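# Lift corn cob from pot onto blue plate

## Task

Remove the corn cob from the pot and set it down on the blue plate, with the pot's lid still in place on the pot; at the end neither gripper may be in contact with the lid or the cob.

## Robot and tools

Robot: two 6-joint arms, left_arm and right_arm, each ending in a two-finger parallel gripper. Calibrated base positions in the scene frame: left_arm at (-0.053, +0.306, +0.024) m with quat_wxyz (+1.000, 0, 0, +0.019); right_arm at (+0.008, -0.233, +0.044) m with quat_wxyz (+1.000, 0, 0, -0.009). Both bases have +z pointing up.

Frames: the scene frame has its origin at table-top height, halfway between the nominal bases. +z is up, +x points out over the table, and left_arm sits on the +y side; arm names do not match image sides. Gripper poses, velocities and targets in results use each arm's own base frame. The fixed cameras cam_head_left and cam_head_right (each 672x504) and the table use the scene frame. The gripper's fingers point along its +z and open and close along its y. end_effector_position is the point between the pads, about 1 cm short of the fingertips. Reported hand poses can be off by a few cm, more when the arm reaches far.

Joint order for each arm, in every row and result list: waist, shoulder, elbow, wrist pitch, wrist yaw, wrist roll. Stated ranges in rad: waist -2.880..2.880, shoulder 0.000..3.142, elbow 0.000..3.019, wrist pitch -1.693..1.571, wrist yaw -1.571..1.571, wrist roll -2.094..2.094. The true end of a joint may differ by up to 0.084 rad either way.

A row is always 14 numbers, each in [-1, 1], one flat list covering both arms: left_arm's 6 joint values then its opening, then right_arm's 6 joint values then its opening. Joint values are offsets, not poses: they count from the Joint targets as they stood when the action (or move) started, not from the previous row, so repeating an offset keeps adding. Scale: 1.0 equals 2.811 rad for waist and shoulder, 2.53 for elbow, 2.575 for wrist pitch, 8.12 for wrist yaw, 9.528 for wrist roll. The opening is absolute: +1 fully open, -1 closed. Sending 0 for an arm's joints re-commands its current targets; sending 0 as an opening is a real command, so resend the present opening to leave a gripper unchanged.

execute_actions(actions, cameras): actions is a list of up to 15 actions; each action is a table of up to 15 rows, one row per 1/30 s step; a short table repeats its last row until 15 steps are done (0.5 s per action). An empty list just reports state and images. Any action that would push a joint more than 0.084 rad beyond its range is rejected for both arms; a malformed action or a failing first action rejects the whole call. cameras: null, omitted or ["all"] gives all, [] gives none; unknown names invalidate the call.

move(target, speed, blend, opening_speed, blocking, cameras): target is one 14-number row or a list of up to 15 rows; every row's offsets count from the same Joint targets at call time. Joints travel together, so the gripper follows a curve, with no obstacle avoidance. speed is in rad/s for the joint with the most distance, 0.01 to 12.57, default 0.5; one value or one per target. blend (rad) rounds corners between listed targets. opening_speed (per second on the -1..+1 scale, at least 0.2) ramps the fingers; use a low value on fragile items. Paths take at least 0.5 s, and over 10 s they stop short. The result adds a move: line (done, off_target, moving, held, fault) and possibly limits=held. blocking=false returns after about 0.5 s while the move continues.

wait(seconds 0..10) lets time pass holding commands. stop brakes a running move. zoom_image(camera, region=[x0,y0,x1,y1] pixels, at most 504x504) enlarges part of the newest image from cam_head_left or cam_head_right. read_manual gives licence text only. finished_scene(scene 1..3) ends the scene irreversibly; the goal must hold with the robot idle.

Results: Joint positions (rad, then finger gap in m, 0.094 when fully open), Joint velocities (can read within noise), Joint targets (the base for your next offsets), Joint torques (N m; entries 3 and 4 wrap at ±28), grip_measured (opening scale; may read slightly wide when empty, narrower than a gripped part), Tool commands, end-effector pose, motor temperatures. Joint sent to its limit means a joint was clamped at its real end. Joint command not followed means the clearance check altered targets. Per step, each joint's target may lead its measured angle only by 0.716 (waist, shoulder), 0.645 (elbow), 0.69 (wrist pitch), 1.84 (wrist yaw), 3.24 (wrist roll) rad, and targets moving a gripper over 110 mm are scaled back, so large moves need several actions.

Gripping: fingers follow the commanded opening until the force limit is hit, so no stop shows at contact. To release, command an opening well above grip_measured. If an arm is stopped pressing on something, command its targets back beyond its Joint positions.

Avoid: dropping the cob, releasing it while moving, knocking the lid off, anything leaving the table, fast impacts or hard pushes, and any contact or pinch between the two arms (it can fail the scene). Motors heat when holding loads, stretched out, or pushing; MOTOR HOT warns at 85 °C and at 100 °C an OVER-TEMPERATURE FAULT drops that arm for 30 to 60 s. Objects may occasionally be nudged by outside pushes. Finish with both grippers clear of the cob and lid.

Each tool is called after "Call:" as name(argument=value, ...), one argument or row to a line, values as JSON.

## Session

Call:
execute_actions(
  actions=[],
)

Call:
zoom_image(
  camera="cam_head_left",
  region=[200, 150, 450, 350],
)

Call:
zoom_image(
  camera="cam_head_right",
  region=[200, 150, 450, 350],
)

Scene clock: 0.00 s.
left_arm: end_effector_position=(+0.3785, -0.1923, +0.2734) grip_measured=+1.000 end_effector_quat_wxyz=(+0.651, +0.351, +0.597, -0.310) | right_arm: end_effector_position=(+0.6509, -0.4272, +0.1925) grip_measured=+1.000 end_effector_quat_wxyz=(+0.504, -0.349, +0.773, +0.165)
Joint positions: left_arm=[-0.174 1.107 0.436 0.729 0.799 0.046 0.094] | right_arm=[-0.78 2.515 2.63 -1.583 -1.115 -1.563 0.094]
Joint velocities: within noise
Joint torques (N m): no reading
Motor temperatures (°C): left_arm=[30 33 31 27 28 25 28] | right_arm=[26 30 34 28 27 26 25]
Heat: left arm: hottest shoulder 33 °C; right arm: hottest elbow 34 °C.
Joint targets: left_arm=[-0.174 1.107 0.458 0.733 0.799 0.046] | right_arm=[-0.780 2.501 2.658 -1.581 -1.115 -1.563]
Tool commands: left_gripper/opening=+1.0 right_gripper/opening=+1.0

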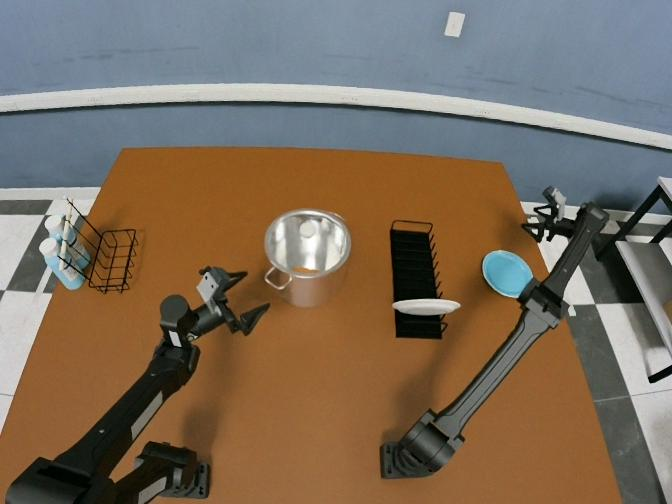

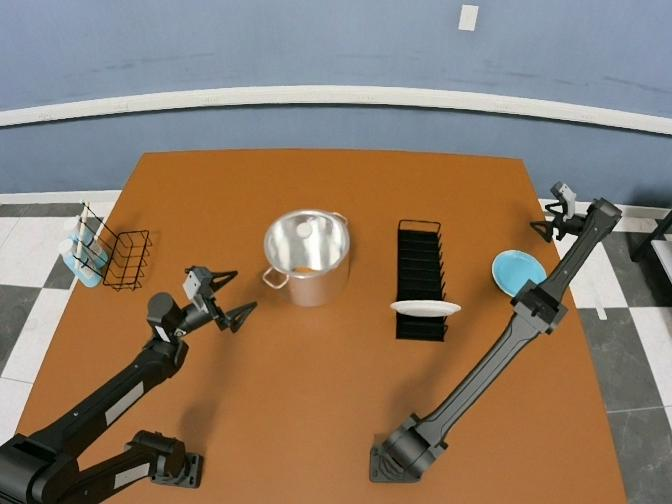

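Scaled by 2.016 (camera's finer frame: 960x720).

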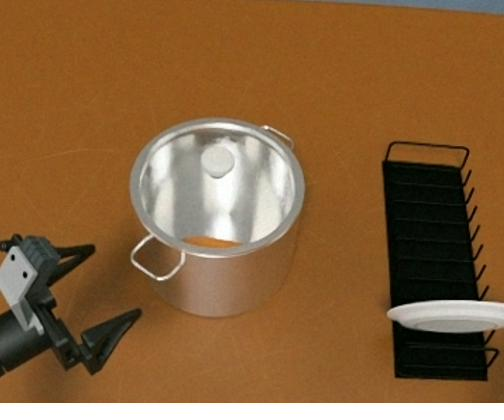

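Scaled by 2.016 (camera's finer frame: 960x720).

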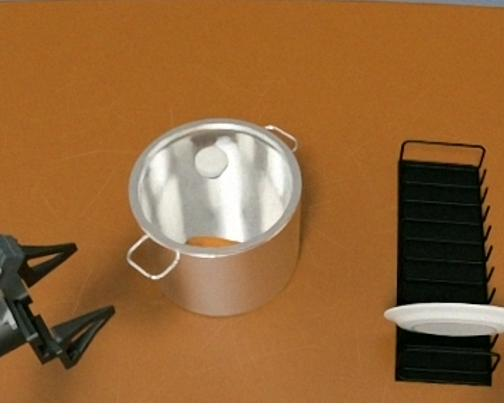

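Call:
zoom_image(
  camera="cam_head_left",
  region=[250, 190, 380, 320],
)

Call:
zoom_image(
  camera="cam_head_right",
  region=[250, 190, 380, 320],
)

Scaled by 3.877 (camera's finer frame: 960x720).

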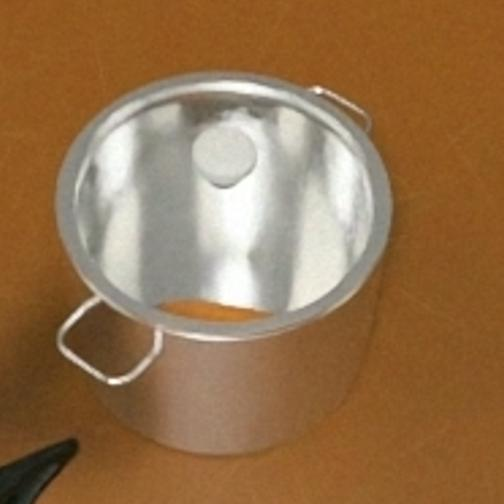

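Scaled by 3.877 (camera's finer frame: 960x720).

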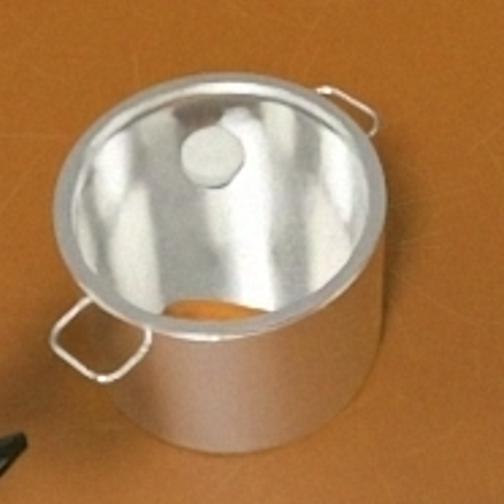

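Call:
move(
  target=[-0.1117,0.2981,0.6372,-0.7973,-0.0984,-0.0048,1,0.032,-0.2775,-0.3755,0.0738,0.0995,0.0525,1],
  speed=1.0,
)

Call:
zoom_image(
  camera="cam_head_left",
  region=[260, 180, 360, 260],
)

Call:
zoom_image(
  camera="cam_head_right",
  region=[260, 180, 360, 260],
)

Scene clock: 50.40 s.
left_arm: end_effector_position=(+0.6022, -0.3160, +0.2647) grip_measured=+1.000 end_effector_quat_wxyz=(+0.168, +0.242, +0.955, -0.042) | right_arm: end_effector_position=(+0.4665, -0.3280, +0.2461) grip_measured=+1.000 end_effector_quat_wxyz=(+0.163, -0.192, +0.967, +0.043)
Joint positions: left_arm=[-0.481 1.921 2.007 -1.308 0.004 0.015 0.094] | right_arm=[-0.704 1.741 1.713 -1.403 -0.309 -1.073 0.094]
Joint torques (N m): left_arm=[-2.55 -16.62 15.39 1.02 -0.11 -0.13] | right_arm=[1.55 -16.97 6.97 1.07 -0.34 0.03]
Motor temperatures (°C): left_arm=[30 33 38 27 28 25 28] | right_arm=[26 36 38 28 28 26 25]
Heat: left arm: hottest elbow 38 °C; right arm: hottest elbow 38 °C.
Joint targets: left_arm=[-0.489 1.945 2.070 -1.320 0.000 0.000] | right_arm=[-0.690 1.721 1.708 -1.391 -0.307 -1.062]
move: off_target (left_arm); left_arm: the elbow is farthest, 0.063 rad from its target

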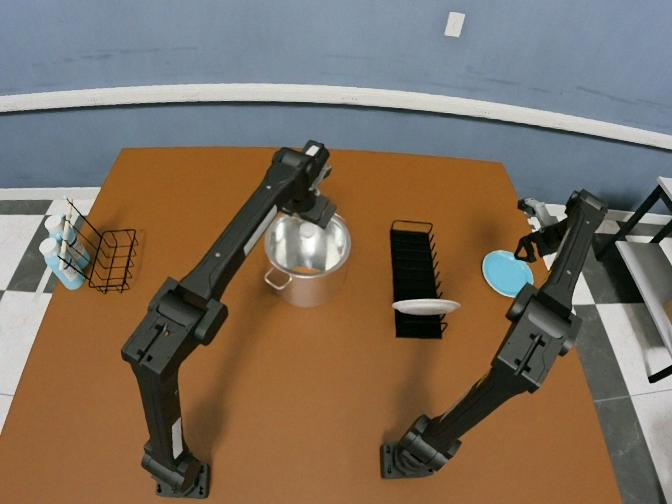

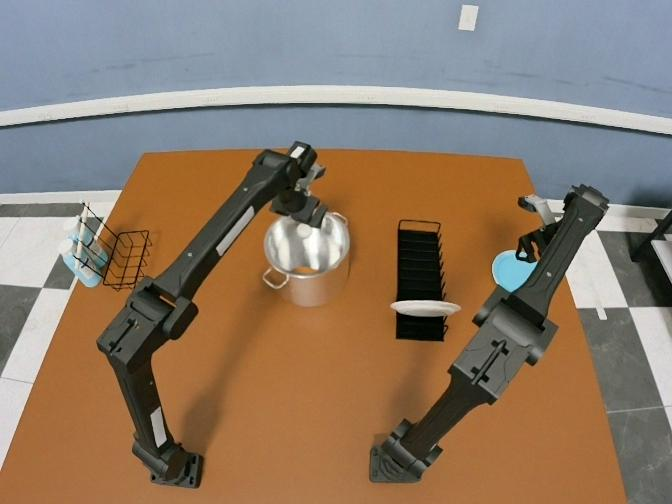

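Scaled by 5.040 (camera's finer frame: 960x720).

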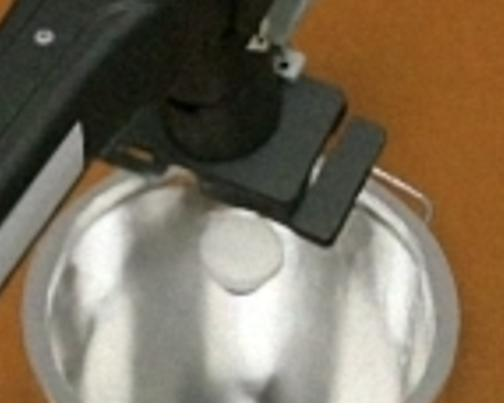

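Scaled by 5.040 (camera's finer frame: 960x720).

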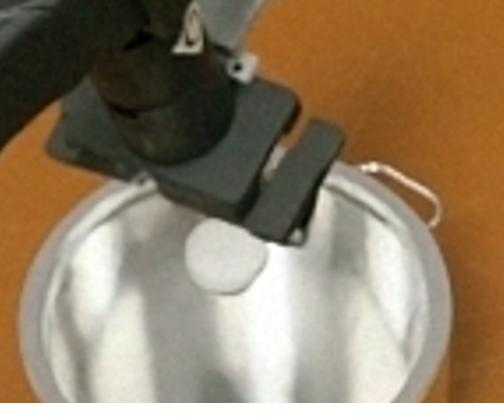

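Call:
move(
  target=[0,-0.0032,-0.0917,0.0711,0,0,1,0,0,0,0,0,0,1],
  speed=0.25,
)

Call:
zoom_image(
  camera="cam_head_left",
  region=[260, 180, 360, 260],
)

Call:
zoom_image(
  camera="cam_head_right",
  region=[260, 180, 360, 260],
)

Scene clock: 60.50 s.
left_arm: end_effector_position=(+0.6023, -0.3159, +0.2051) grip_measured=+1.000 end_effector_quat_wxyz=(+0.167, +0.242, +0.955, -0.042) | right_arm: end_effector_position=(+0.4665, -0.3280, +0.2461) grip_measured=+1.000 end_effector_quat_wxyz=(+0.163, -0.191, +0.967, +0.043)
Joint positions: left_arm=[-0.481 1.921 1.851 -1.154 0.004 0.015 0.094] | right_arm=[-0.704 1.741 1.713 -1.403 -0.309 -1.073 0.094]
Joint torques (N m): left_arm=[-2.37 -17.67 8.69 2.18 -0.11 -0.11] | right_arm=[1.55 -16.97 6.95 1.07 -0.34 0.05]
Heat: left arm: hottest elbow 41 °C; right arm: hottest elbow 38 °C.
Joint targets: left_arm=[-0.489 1.936 1.838 -1.137 0.001 0.000] | right_arm=[-0.690 1.721 1.708 -1.391 -0.307 -1.063]
move: done

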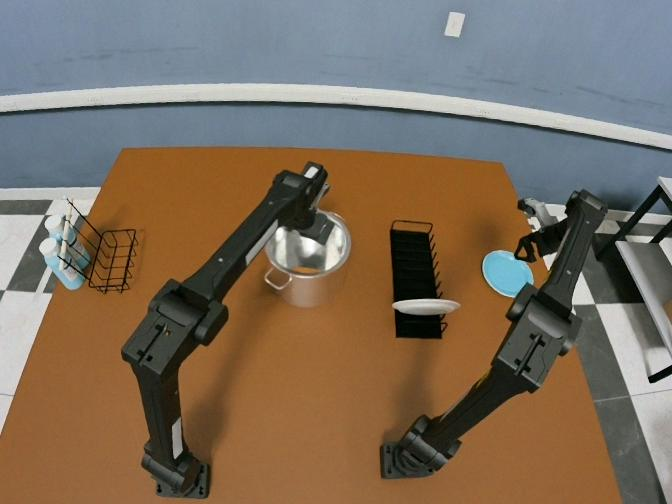

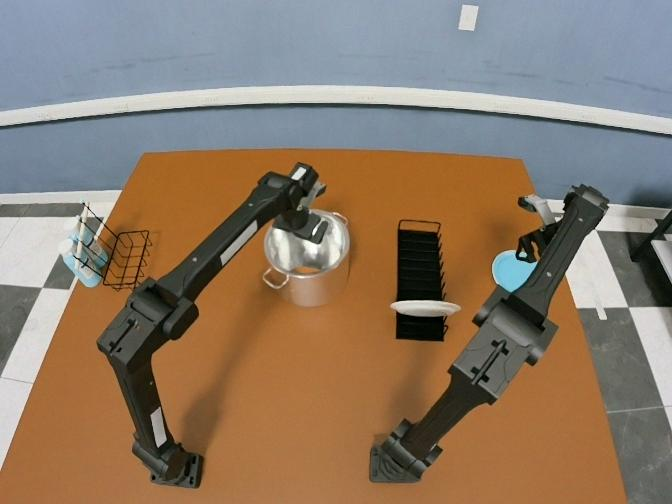

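Scaled by 5.040 (camera's finer frame: 960x720).

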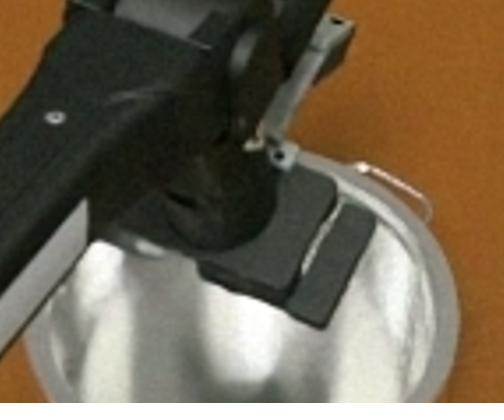

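Scaled by 5.040 (camera's finer frame: 960x720).

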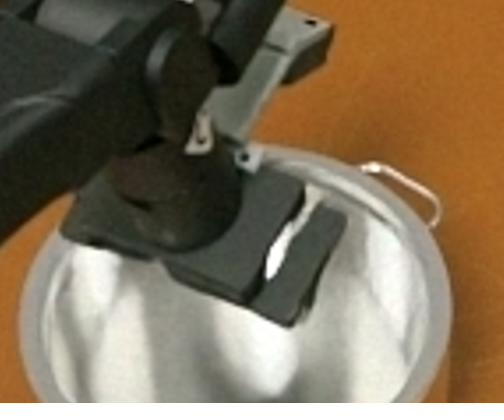

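Call:
move(
  target=[0,0,0,0,0,0,-0.4,0,0,0,0,0,0,1],
  opening_speed=0.5,
  cameras=[],
)

Scene clock: 66.80 s.
left_arm: end_effector_position=(+0.6036, -0.3163, +0.2056) grip_measured=-0.098 end_effector_quat_wxyz=(+0.170, +0.242, +0.954, -0.042) | right_arm: end_effector_position=(+0.4665, -0.3280, +0.2461) grip_measured=+1.000 end_effector_quat_wxyz=(+0.163, -0.191, +0.967, +0.043)
Joint positions: left_arm=[-0.481 1.921 1.851 -1.149 0.002 0.015 0.042] | right_arm=[-0.704 1.741 1.713 -1.403 -0.309 -1.073 0.094]
Joint torques (N m): left_arm=[-1.96 -17.26 8.68 2 -0.03 -0.15] | right_arm=[1.55 -16.91 6.95 1.07 -0.34 0.04]
Heat: left arm: hottest elbow 40 °C; right arm: hottest elbow 38 °C.
Joint targets: left_arm=[-0.489 1.936 1.838 -1.137 0.001 0.000] | right_arm=[-0.690 1.721 1.708 -1.391 -0.307 -1.063]
move: done

Call:
move(
  target=[
    [0,0,0.1107,-0.101,0,0,-0.4,0,0,0,0,0,0,1],
    [0.1917,-0.1793,-0.1731,-0.0291,0,0,-0.4,0.3621,0.0342,0.029,0.0173,0,0,1],
  ],
  speed=[0.3,0.6],
)

Call:
zoom_image(
  camera="cam_head_left",
  region=[250, 190, 370, 310],
)

Call:
zoom_image(
  camera="cam_head_right",
  region=[250, 190, 370, 310],
)

Scene clock: 87.77 s.
left_arm: end_effector_position=(+0.4956, +0.0221, +0.2440) grip_measured=-0.099 end_effector_quat_wxyz=(+0.126, -0.016, +0.992, +0.003) | right_arm: end_effector_position=(+0.5367, +0.2427, +0.2114) grip_measured=+1.000 end_effector_quat_wxyz=(+0.111, -0.646, +0.746, +0.121)
Joint positions: left_arm=[0.046 1.477 1.394 -1.235 0.001 0.014 0.042] | right_arm=[0.337 1.81 1.719 -1.358 -0.307 -1.072 0.094]
Joint torques (N m): left_arm=[-0.79 -15.56 10.19 2.18 -0.04 -0.11] | right_arm=[-0.09 -15.62 11.95 1.03 -0.44 0.03]
Heat: left arm: hottest elbow 39 °C; right arm: hottest elbow 38 °C.
Joint targets: left_arm=[0.051 1.432 1.401 -1.212 0.001 0.000] | right_arm=[0.328 1.817 1.781 -1.346 -0.307 -1.062]
move: off_target (left_arm, right_arm); left_arm: the shoulder is farthest, 0.045 rad from its target; right_arm: the elbow is farthest, 0.062 rad from its target

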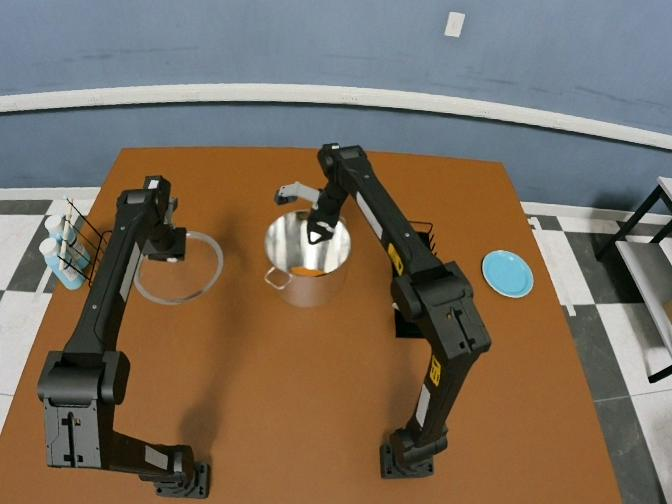

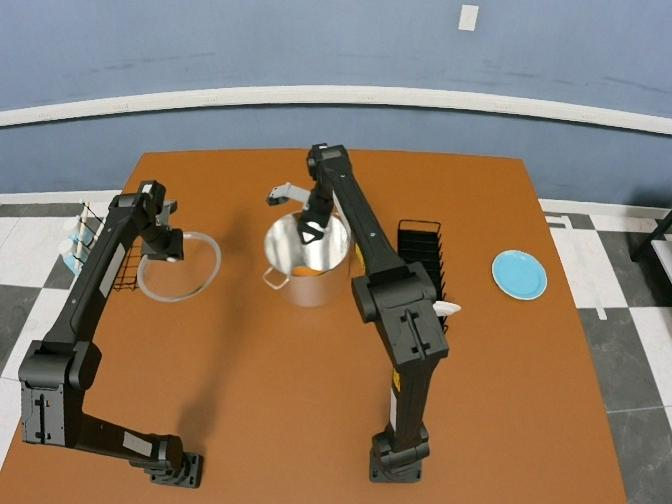

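Scaled by 4.200 (camera's finer frame: 960x720).

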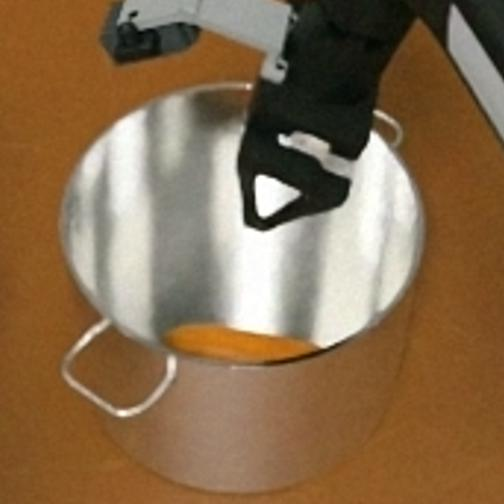

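Scaled by 4.200 (camera's finer frame: 960x720).

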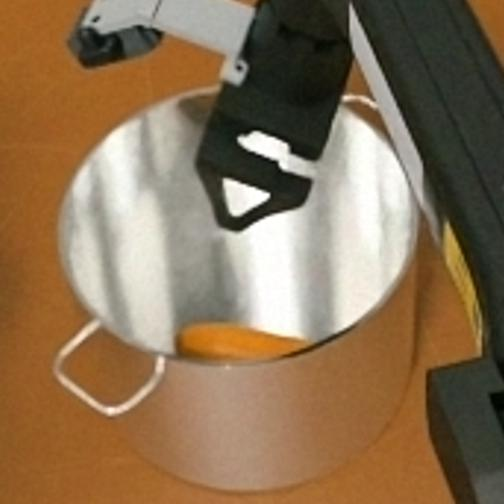

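Call:
move(
  target=[0,0,0,0,0,0,-0.4,-0.0071,0.0672,-0.1593,0.2217,0,0,1],
  speed=0.3,
)

Call:
zoom_image(
  camera="cam_head_left",
  region=[250, 190, 370, 310],
)

Call:
zoom_image(
  camera="cam_head_right",
  region=[250, 190, 370, 310],
)

Scene clock: 112.87 s.
left_arm: end_effector_position=(+0.4954, +0.0221, +0.2437) grip_measured=-0.099 end_effector_quat_wxyz=(+0.126, -0.016, +0.992, +0.003) | right_arm: end_effector_position=(+0.5441, +0.2362, -0.0115) grip_measured=+1.000 end_effector_quat_wxyz=(+0.130, -0.642, +0.747, +0.113)
Joint positions: left_arm=[0.046 1.477 1.393 -1.235 0.001 0.014 0.042] | right_arm=[0.323 2.004 1.382 -0.788 -0.307 -1.072 0.094]
Joint torques (N m): left_arm=[-0.97 -15.09 10.17 2.22 0.02 -0.1] | right_arm=[-0.5 -16.67 5.75 1.06 -0.44 0.04]
Heat: left arm: hottest elbow 38 °C; right arm: hottest elbow 41 °C.
Joint targets: left_arm=[0.051 1.432 1.400 -1.212 0.001 0.000] | right_arm=[0.308 2.006 1.378 -0.776 -0.307 -1.062]
move: off_target (left_arm); left_arm: the shoulder is farthest, 0.045 rad from its target

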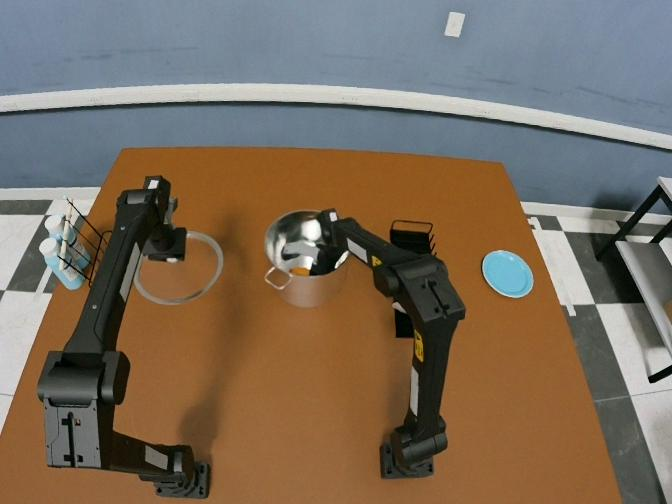

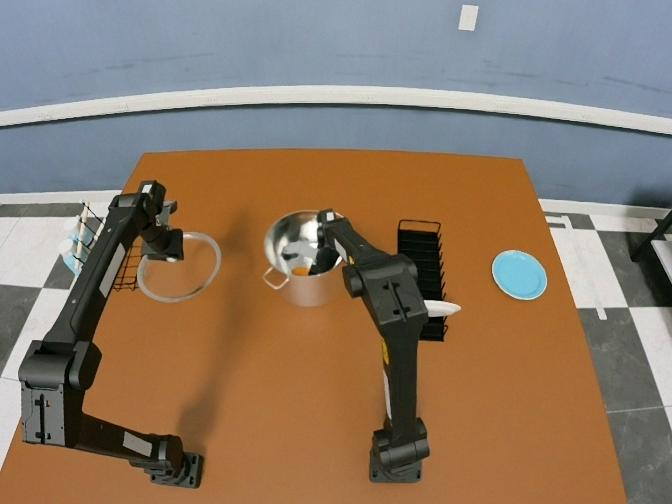

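Scaled by 4.200 (camera's finer frame: 960x720).

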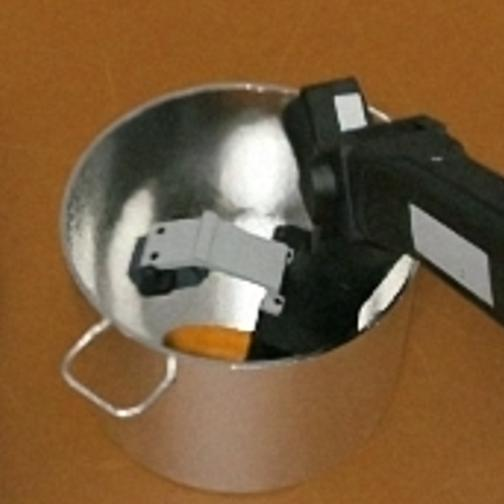

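Scaled by 4.200 (camera's finer frame: 960x720).

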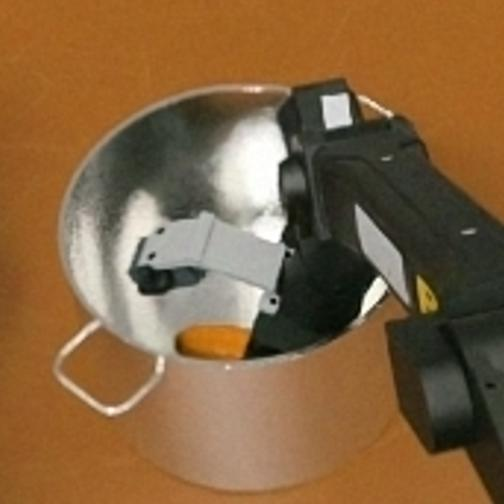

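Call:
move(
  target=[0,0,0,0,0,0,-0.4,0,0,0,0,0,0,-0.3],
  opening_speed=0.5,
  cameras=[],
)

Scene clock: 122.87 s.
left_arm: end_effector_position=(+0.4954, +0.0221, +0.2437) grip_measured=-0.099 end_effector_quat_wxyz=(+0.126, -0.016, +0.992, +0.003) | right_arm: end_effector_position=(+0.5448, +0.2361, -0.0115) grip_measured=+0.070 end_effector_quat_wxyz=(+0.131, -0.642, +0.747, +0.112)
Joint positions: left_arm=[0.046 1.477 1.393 -1.235 0.001 0.014 0.042] | right_arm=[0.322 2.004 1.382 -0.785 -0.306 -1.071 0.05]
Joint torques (N m): left_arm=[-1.85 -15.74 10.26 2.3 -0.03 -0.1] | right_arm=[-0.44 -16.67 5.76 1.03 -0.47 0.03]
Heat: left arm: hottest elbow 38 °C; right arm: hottest elbow 40 °C.
Joint targets: left_arm=[0.051 1.432 1.400 -1.212 0.001 0.000] | right_arm=[0.308 2.006 1.378 -0.776 -0.307 -1.062]
move: off_target (left_arm); left_arm: the shoulder is farthest, 0.045 rad from its target

Call:
move(
  target=[
    [0,0,0,0,0,0,-0.4,0,-0.0765,0.1905,-0.2485,0,0,-0.3],
    [0,0,0,0,0,0,-0.4,-0.3568,0.0395,0.3447,-0.279,0,0,-0.3],
    [0,0,0,0,0,0,-0.4,-0.3568,0.0704,0.181,-0.1006,0,0,-0.3],
  ],
  speed=[0.35,0.6,0.4],
  blend=[0.1,0.1,0],
)

Call:
zoom_image(
  camera="cam_head_left",
  region=[430, 180, 570, 320],
)

Call:
zoom_image(
  camera="cam_head_right",
  region=[430, 180, 570, 320],
)

Scene clock: 149.53 s.
left_arm: end_effector_position=(+0.4954, +0.0221, +0.2437) grip_measured=-0.099 end_effector_quat_wxyz=(+0.126, -0.016, +0.992, +0.003) | right_arm: end_effector_position=(+0.5580, -0.4090, +0.0095) grip_measured=+0.069 end_effector_quat_wxyz=(+0.158, -0.189, +0.968, +0.044)
Joint positions: left_arm=[0.046 1.477 1.393 -1.235 0.001 0.014 0.042] | right_arm=[-0.706 2.221 1.831 -1.048 -0.303 -1.071 0.05]
Joint torques (N m): left_arm=[-1.67 -15.38 10.37 2.29 -0.01 -0.11] | right_arm=[1.38 -21.71 7.12 1.13 -0.62 0.03]
Heat: left arm: hottest elbow 38 °C; right arm: hottest elbow 39 °C.
Joint targets: left_arm=[0.051 1.432 1.400 -1.212 0.001 0.000] | right_arm=[-0.695 2.204 1.836 -1.035 -0.307 -1.062]
move: off_target (left_arm); left_arm: the shoulder is farthest, 0.045 rad from its target

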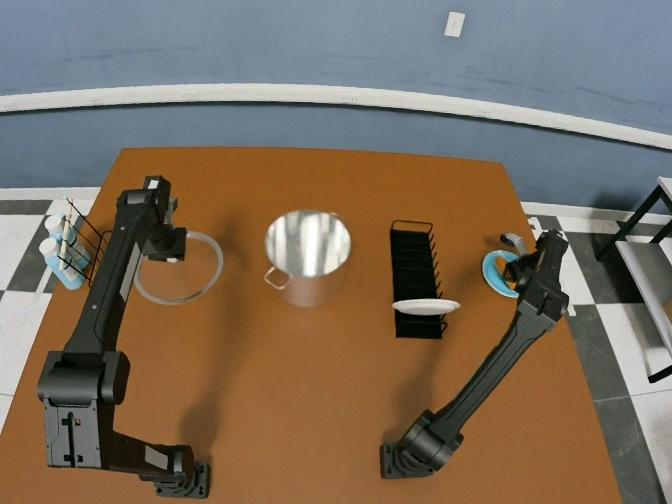

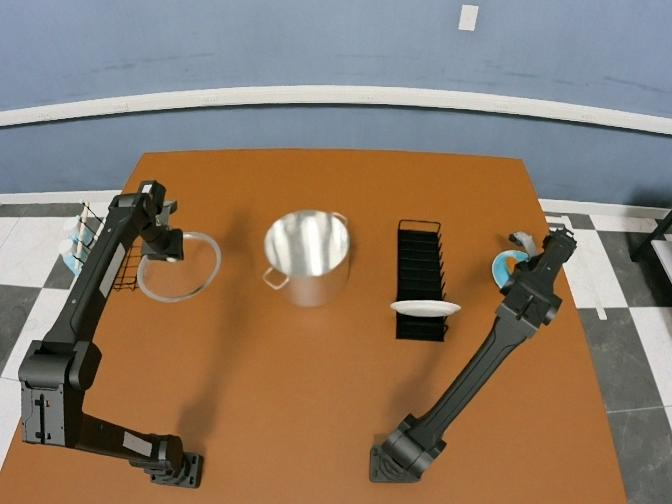

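Scaled by 3.600 (camera's finer frame: 960x720).

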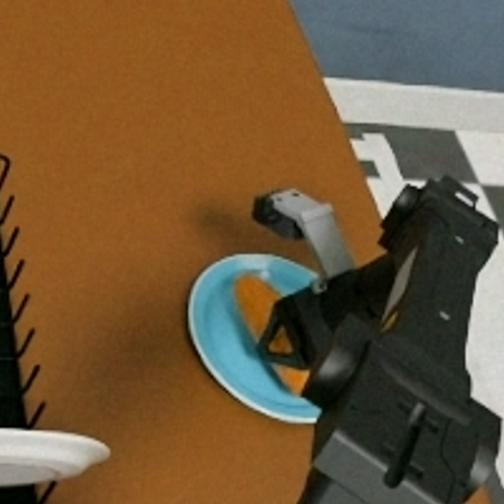

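Scaled by 3.600 (camera's finer frame: 960x720).

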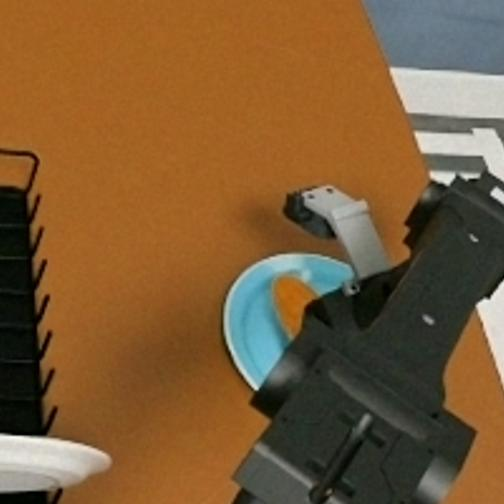

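Call:
move(
  target=[0,0,0,0,0,0,-0.4,0,0.006,-0.0095,0.028,0,0,-0.3],
  speed=0.1,
  cameras=[],
)

Scene clock: 156.23 s.
left_arm: end_effector_position=(+0.4954, +0.0221, +0.2437) grip_measured=-0.099 end_effector_quat_wxyz=(+0.126, -0.016, +0.992, +0.003) | right_arm: end_effector_position=(+0.5637, -0.4139, -0.0011) grip_measured=+0.069 end_effector_quat_wxyz=(+0.171, -0.192, +0.966, +0.028)
Joint positions: left_arm=[0.046 1.477 1.393 -1.235 0.001 0.014 0.042] | right_arm=[-0.706 2.229 1.81 -0.978 -0.303 -1.071 0.05]
Joint torques (N m): left_arm=[-0.85 -15.56 10.33 2.21 -0.01 -0.09] | right_arm=[1.38 -20.89 6.89 1.17 -0.62 0.04]
Heat: left arm: hottest elbow 38 °C; right arm: hottest elbow 39 °C.
Joint targets: left_arm=[0.051 1.432 1.400 -1.212 0.001 0.000] | right_arm=[-0.695 2.221 1.812 -0.963 -0.307 -1.062]
move: off_target (left_arm); left_arm: the shoulder is farthest, 0.045 rad from its target

Call:
move(
  target=[0,0,0,0,0,0,-0.4,0,0.0042,-0.003,0.0055,0,0,-0.3],
  speed=0.06,
  cameras=[],
)

Scene clock: 163.07 s.
left_arm: end_effector_position=(+0.4954, +0.0221, +0.2437) grip_measured=-0.099 end_effector_quat_wxyz=(+0.126, -0.016, +0.992, +0.003) | right_arm: end_effector_position=(+0.5645, -0.4143, -0.0061) grip_measured=+0.069 end_effector_quat_wxyz=(+0.173, -0.192, +0.966, +0.027)
Joint positions: left_arm=[0.046 1.477 1.393 -1.235 0.001 0.014 0.042] | right_arm=[-0.706 2.234 1.806 -0.963 -0.305 -1.071 0.05]
Joint torques (N m): left_arm=[-1.85 -15.5 10.4 2.28 0.01 -0.1] | right_arm=[1.44 -20.6 6.64 1.24 -0.54 0.03]
Heat: left arm: hottest elbow 38 °C; right arm: hottest elbow 39 °C.
Joint targets: left_arm=[0.051 1.432 1.400 -1.212 0.001 0.000] | right_arm=[-0.695 2.233 1.804 -0.948 -0.307 -1.062]
move: off_target (left_arm); left_arm: the shoulder is farthest, 0.045 rad from its target

Call:
move(
  target=[0,0,0,0,0,0,-0.4,0,0.004,-0.0025,0.004,0,0,-0.3],
  speed=0.06,
  cameras=[],
)

Scene clock: 168.50 s.
left_arm: end_effector_position=(+0.4954, +0.0221, +0.2437) grip_measured=-0.099 end_effector_quat_wxyz=(+0.126, -0.016, +0.992, +0.003) | right_arm: end_effector_position=(+0.5650, -0.4147, -0.0067) grip_measured=+0.069 end_effector_quat_wxyz=(+0.174, -0.192, +0.965, +0.025)
Joint positions: left_arm=[0.046 1.477 1.393 -1.235 0.001 0.014 0.042] | right_arm=[-0.706 2.235 1.804 -0.957 -0.305 -1.071 0.05]
Joint torques (N m): left_arm=[-1.61 -15.62 10.41 2.13 0.01 -0.12] | right_arm=[1.38 -19.6 6.32 1.47 -0.54 0.03]
Heat: left arm: hottest elbow 38 °C; right arm: hottest elbow 39 °C.
Joint targets: left_arm=[0.051 1.432 1.400 -1.212 0.001 0.000] | right_arm=[-0.695 2.244 1.798 -0.938 -0.307 -1.062]
move: off_target (left_arm); left_arm: the shoulder is farthest, 0.045 rad from its target

Call:
move(
  target=[
    [0,0,0,0,0,0,-0.4,0,-0.006,0.001,-0.004,0,0,0.8],
    [0,0,0,0,0,0,-0.4,0,-0.012,0.05,-0.06,0,0,0.8],
    [-0.1861,0.1797,0.2767,-0.0419,0,0,-0.4,0,-0.0452,0.17,-0.2136,0,0,0.8],
  ],
  speed=[0.1,0.3,0.5],
  opening_speed=0.6,
)

Call:
zoom_image(
  camera="cam_head_left",
  region=[250, 180, 390, 320],
)

Call:
zoom_image(
  camera="cam_head_right",
  region=[250, 180, 390, 320],
)

Call:
zoom_image(
  camera="cam_head_left",
  region=[430, 200, 560, 330],
)

Scene clock: 185.60 s.
left_arm: end_effector_position=(+0.6040, -0.3162, +0.2419) grip_measured=-0.099 end_effector_quat_wxyz=(+0.149, +0.242, +0.958, -0.036) | right_arm: end_effector_position=(+0.5609, -0.4111, +0.1882) grip_measured=+0.798 end_effector_quat_wxyz=(+0.155, -0.188, +0.968, +0.050)
Joint positions: left_arm=[-0.481 1.953 2.005 -1.316 0.001 0.013 0.042] | right_arm=[-0.706 2.14 2.171 -1.481 -0.306 -1.071 0.084]
Joint torques (N m): left_arm=[-0.5 -19.6 18.18 1.22 -0.05 -0.12] | right_arm=[1.38 -22.12 11.63 0.25 -0.51 0.03]
Heat: left arm: hottest elbow 39 °C; right arm: hottest elbow 39 °C.
Joint targets: left_arm=[-0.472 1.937 2.100 -1.320 0.000 0.000] | right_arm=[-0.695 2.117 2.228 -1.488 -0.307 -1.062]
move: off_target (left_arm, right_arm); left_arm: the elbow is farthest, 0.095 rad from its target; right_arm: the elbow is farthest, 0.057 rad from its target

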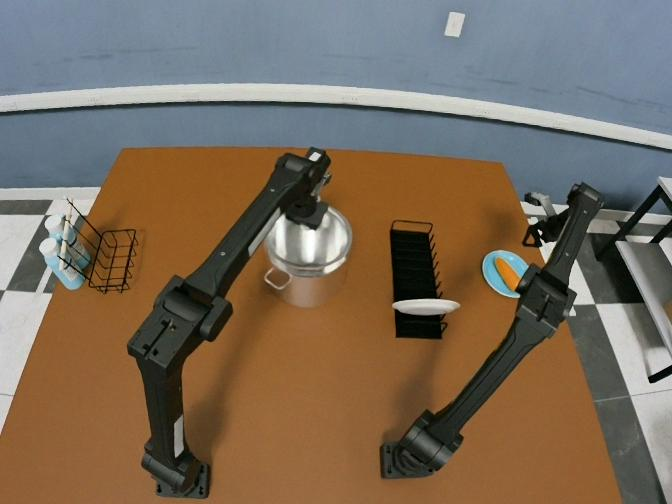

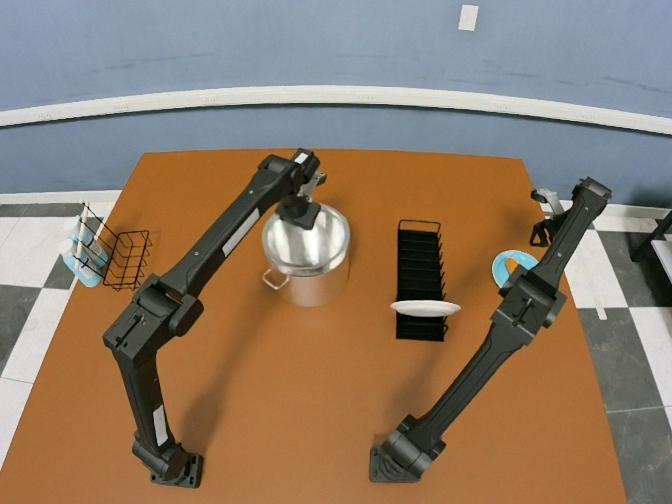

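Scaled by 3.600 (camera's finer frame: 960x720).

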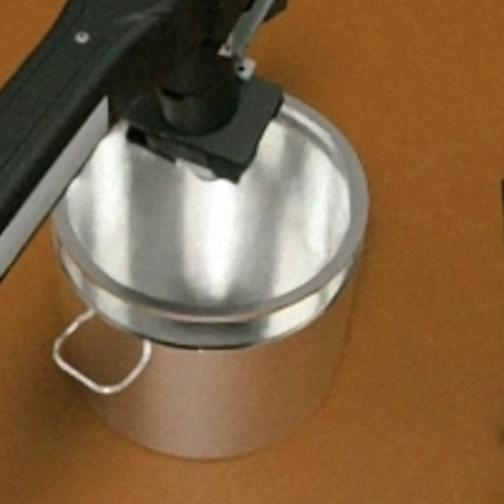

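Scaled by 3.600 (camera's finer frame: 960x720).

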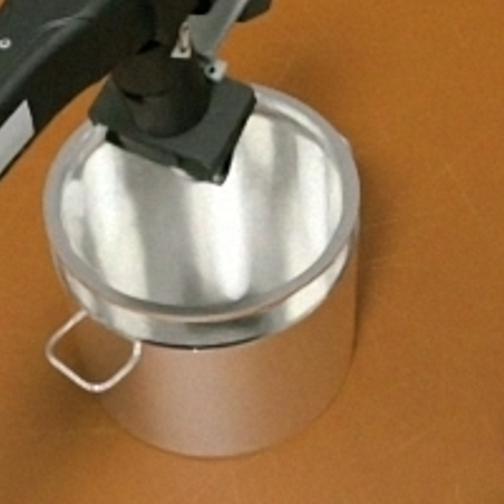

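Scaled by 3.877 (camera's finer frame: 960x720).

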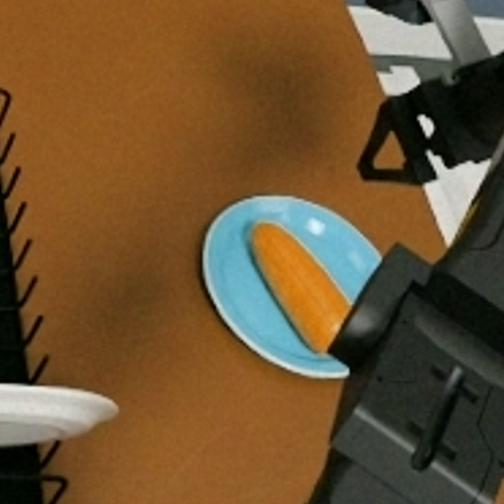

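Call:
move(
  target=[0,-0.0092,-0.085,0.0602,0,0,-0.4,0,0,0,0,0,0,0.8],
  speed=0.25,
)

Call:
zoom_image(
  camera="cam_head_left",
  region=[250, 190, 380, 320],
)

Call:
zoom_image(
  camera="cam_head_right",
  region=[250, 190, 380, 320],
)

Scene clock: 198.17 s.
left_arm: end_effector_position=(+0.6057, -0.3172, +0.2083) grip_measured=-0.099 end_effector_quat_wxyz=(+0.161, +0.242, +0.956, -0.039) | right_arm: end_effector_position=(+0.5609, -0.4111, +0.1882) grip_measured=+0.798 end_effector_quat_wxyz=(+0.155, -0.188, +0.968, +0.050)
Joint positions: left_arm=[-0.481 1.941 1.893 -1.191 0.001 0.013 0.042] | right_arm=[-0.706 2.14 2.171 -1.481 -0.306 -1.071 0.084]
Joint torques (N m): left_arm=[-1.26 -20.6 9.25 2.61 0 -0.13] | right_arm=[1.38 -22.07 11.63 0.25 -0.51 0.03]
Heat: left arm: hottest elbow 42 °C; right arm: hottest elbow 40 °C.
Joint targets: left_arm=[-0.472 1.912 1.886 -1.165 0.000 0.000] | right_arm=[-0.695 2.117 2.228 -1.488 -0.307 -1.062]
move: off_target (right_arm); right_arm: the elbow is farthest, 0.057 rad from its target

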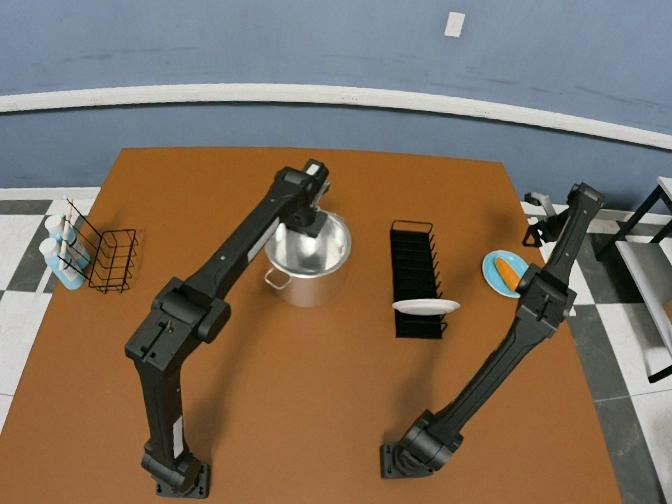

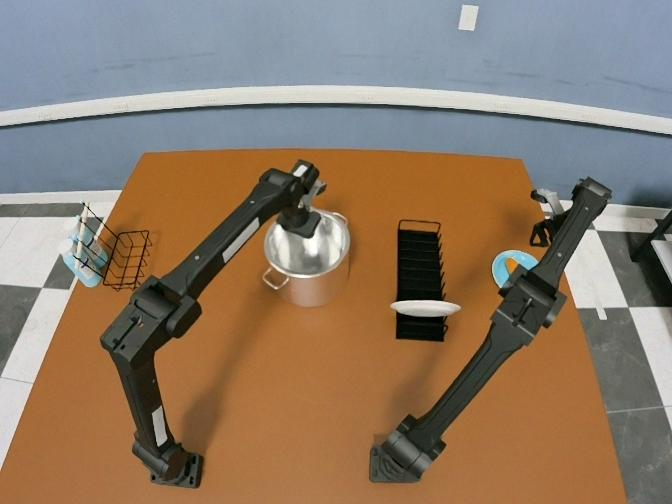

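Scaled by 3.877 (camera's finer frame: 960x720).

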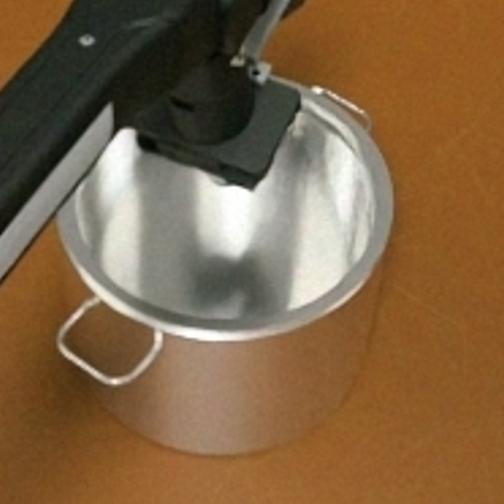

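Scaled by 3.877 (camera's finer frame: 960x720).

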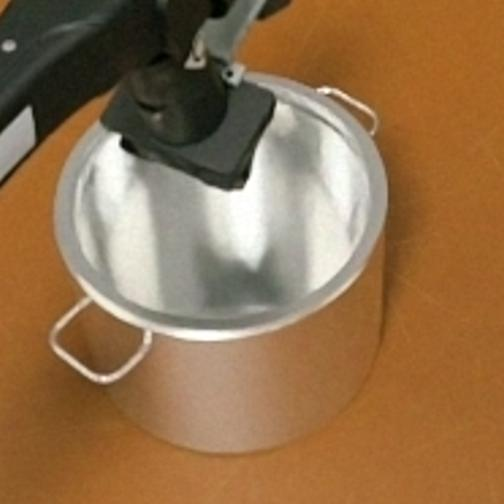

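Call:
move(
  target=[0,-0.006,-0.019,0.0163,0,0,-0.4,0,0,0,0,0,0,0.8],
  speed=0.08,
)

Call:
zoom_image(
  camera="cam_head_left",
  region=[250, 190, 380, 320],
)

Call:
zoom_image(
  camera="cam_head_right",
  region=[250, 190, 380, 320],
)

Scene clock: 206.17 s.
left_arm: end_effector_position=(+0.6057, -0.3171, +0.2076) grip_measured=-0.099 end_effector_quat_wxyz=(+0.176, +0.241, +0.954, -0.042) | right_arm: end_effector_position=(+0.5609, -0.4111, +0.1882) grip_measured=+0.798 end_effector_quat_wxyz=(+0.155, -0.188, +0.968, +0.050)
Joint positions: left_arm=[-0.481 1.919 1.852 -1.139 0.001 0.013 0.042] | right_arm=[-0.706 2.14 2.171 -1.481 -0.306 -1.071 0.084]
Joint torques (N m): left_arm=[-0.85 -20.01 8.59 2.17 -0.02 -0.11] | right_arm=[1.38 -22.12 11.64 0.25 -0.51 0.03]
Heat: left arm: hottest elbow 41 °C; right arm: hottest elbow 40 °C.
Joint targets: left_arm=[-0.472 1.894 1.837 -1.123 0.000 0.000] | right_arm=[-0.695 2.117 2.228 -1.488 -0.307 -1.062]
move: off_target (right_arm); right_arm: the elbow is farthest, 0.057 rad from its target

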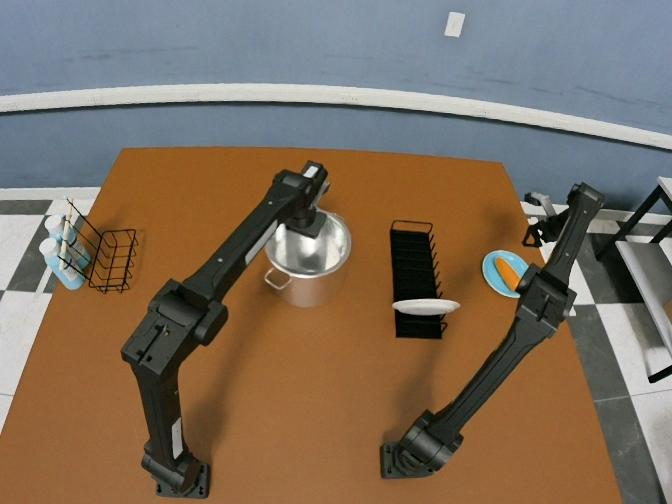

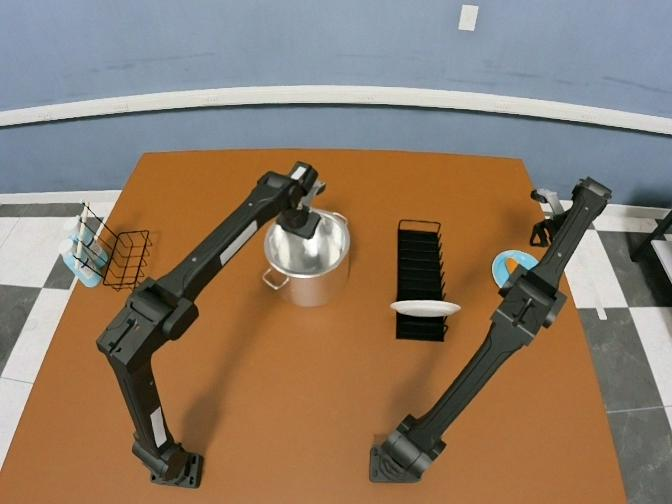

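Scaled by 3.877 (camera's finer frame: 960x720).

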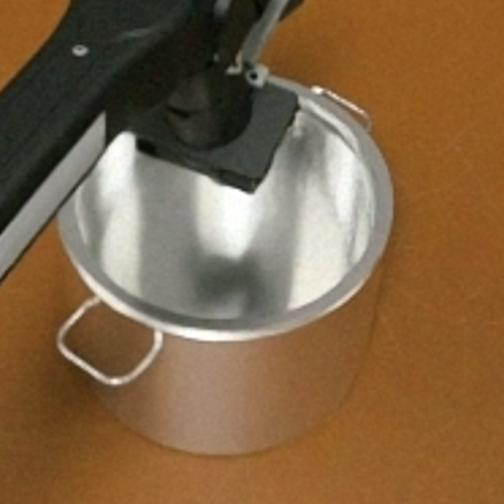

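Scaled by 3.877 (camera's finer frame: 960x720).

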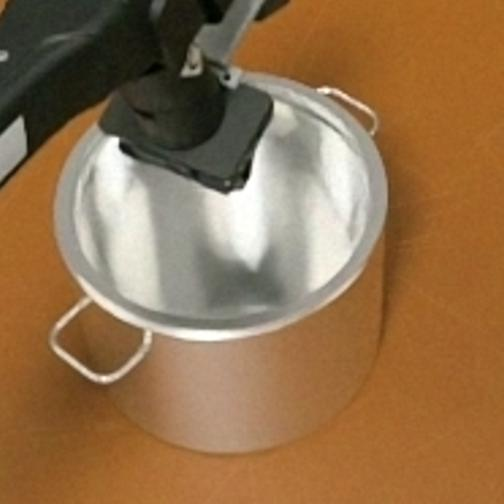

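Call:
move(
  target=[0,0.009,-0.001,-0.002,0,0,-0.4,0,0,0,0,0,0,0.8],
  speed=0.06,
)

Call:
zoom_image(
  camera="cam_head_left",
  region=[250, 190, 380, 320],
)

Scene clock: 214.93 s.
left_arm: end_effector_position=(+0.6056, -0.3171, +0.2076) grip_measured=-0.099 end_effector_quat_wxyz=(+0.176, +0.241, +0.953, -0.043) | right_arm: end_effector_position=(+0.5609, -0.4111, +0.1882) grip_measured=+0.798 end_effector_quat_wxyz=(+0.155, -0.188, +0.968, +0.050)
Joint positions: left_arm=[-0.481 1.919 1.851 -1.138 0.001 0.013 0.042] | right_arm=[-0.706 2.14 2.171 -1.481 -0.306 -1.071 0.084]
Joint torques (N m): left_arm=[-1.32 -18.49 8.55 1.89 -0.04 -0.14] | right_arm=[1.38 -22.12 11.64 0.25 -0.51 0.03]
Heat: left arm: hottest elbow 41 °C; right arm: hottest elbow 41 °C.
Joint targets: left_arm=[-0.472 1.920 1.835 -1.128 0.000 0.000] | right_arm=[-0.695 2.117 2.228 -1.488 -0.307 -1.062]
move: off_target (right_arm); right_arm: the elbow is farthest, 0.057 rad from its target

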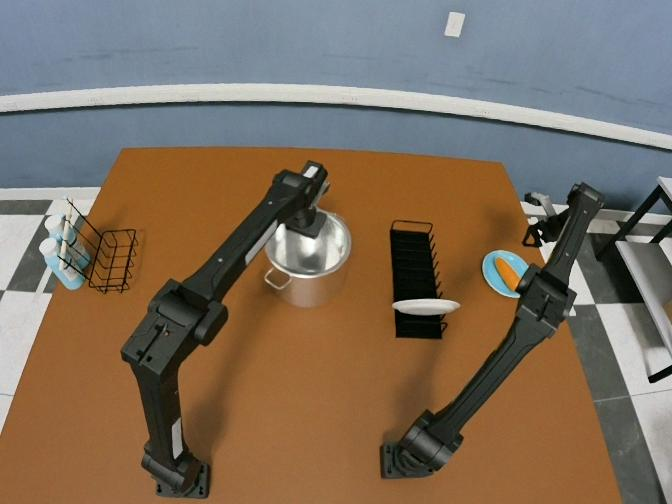

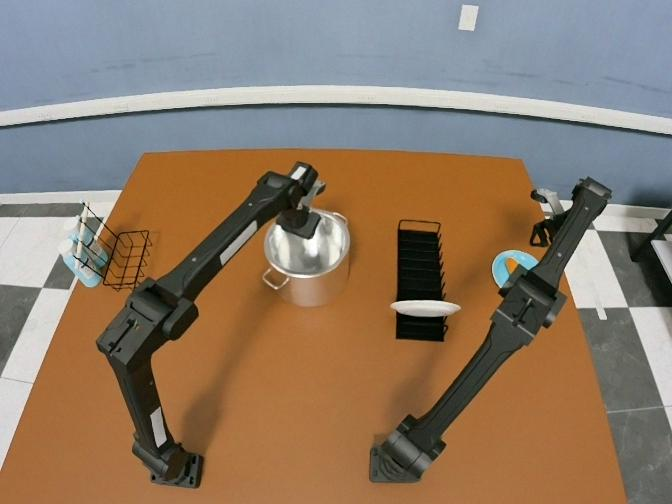

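Scaled by 3.877 (camera's finer frame: 960x720).

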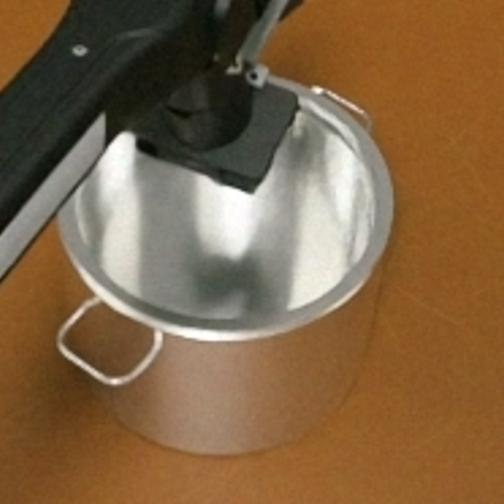

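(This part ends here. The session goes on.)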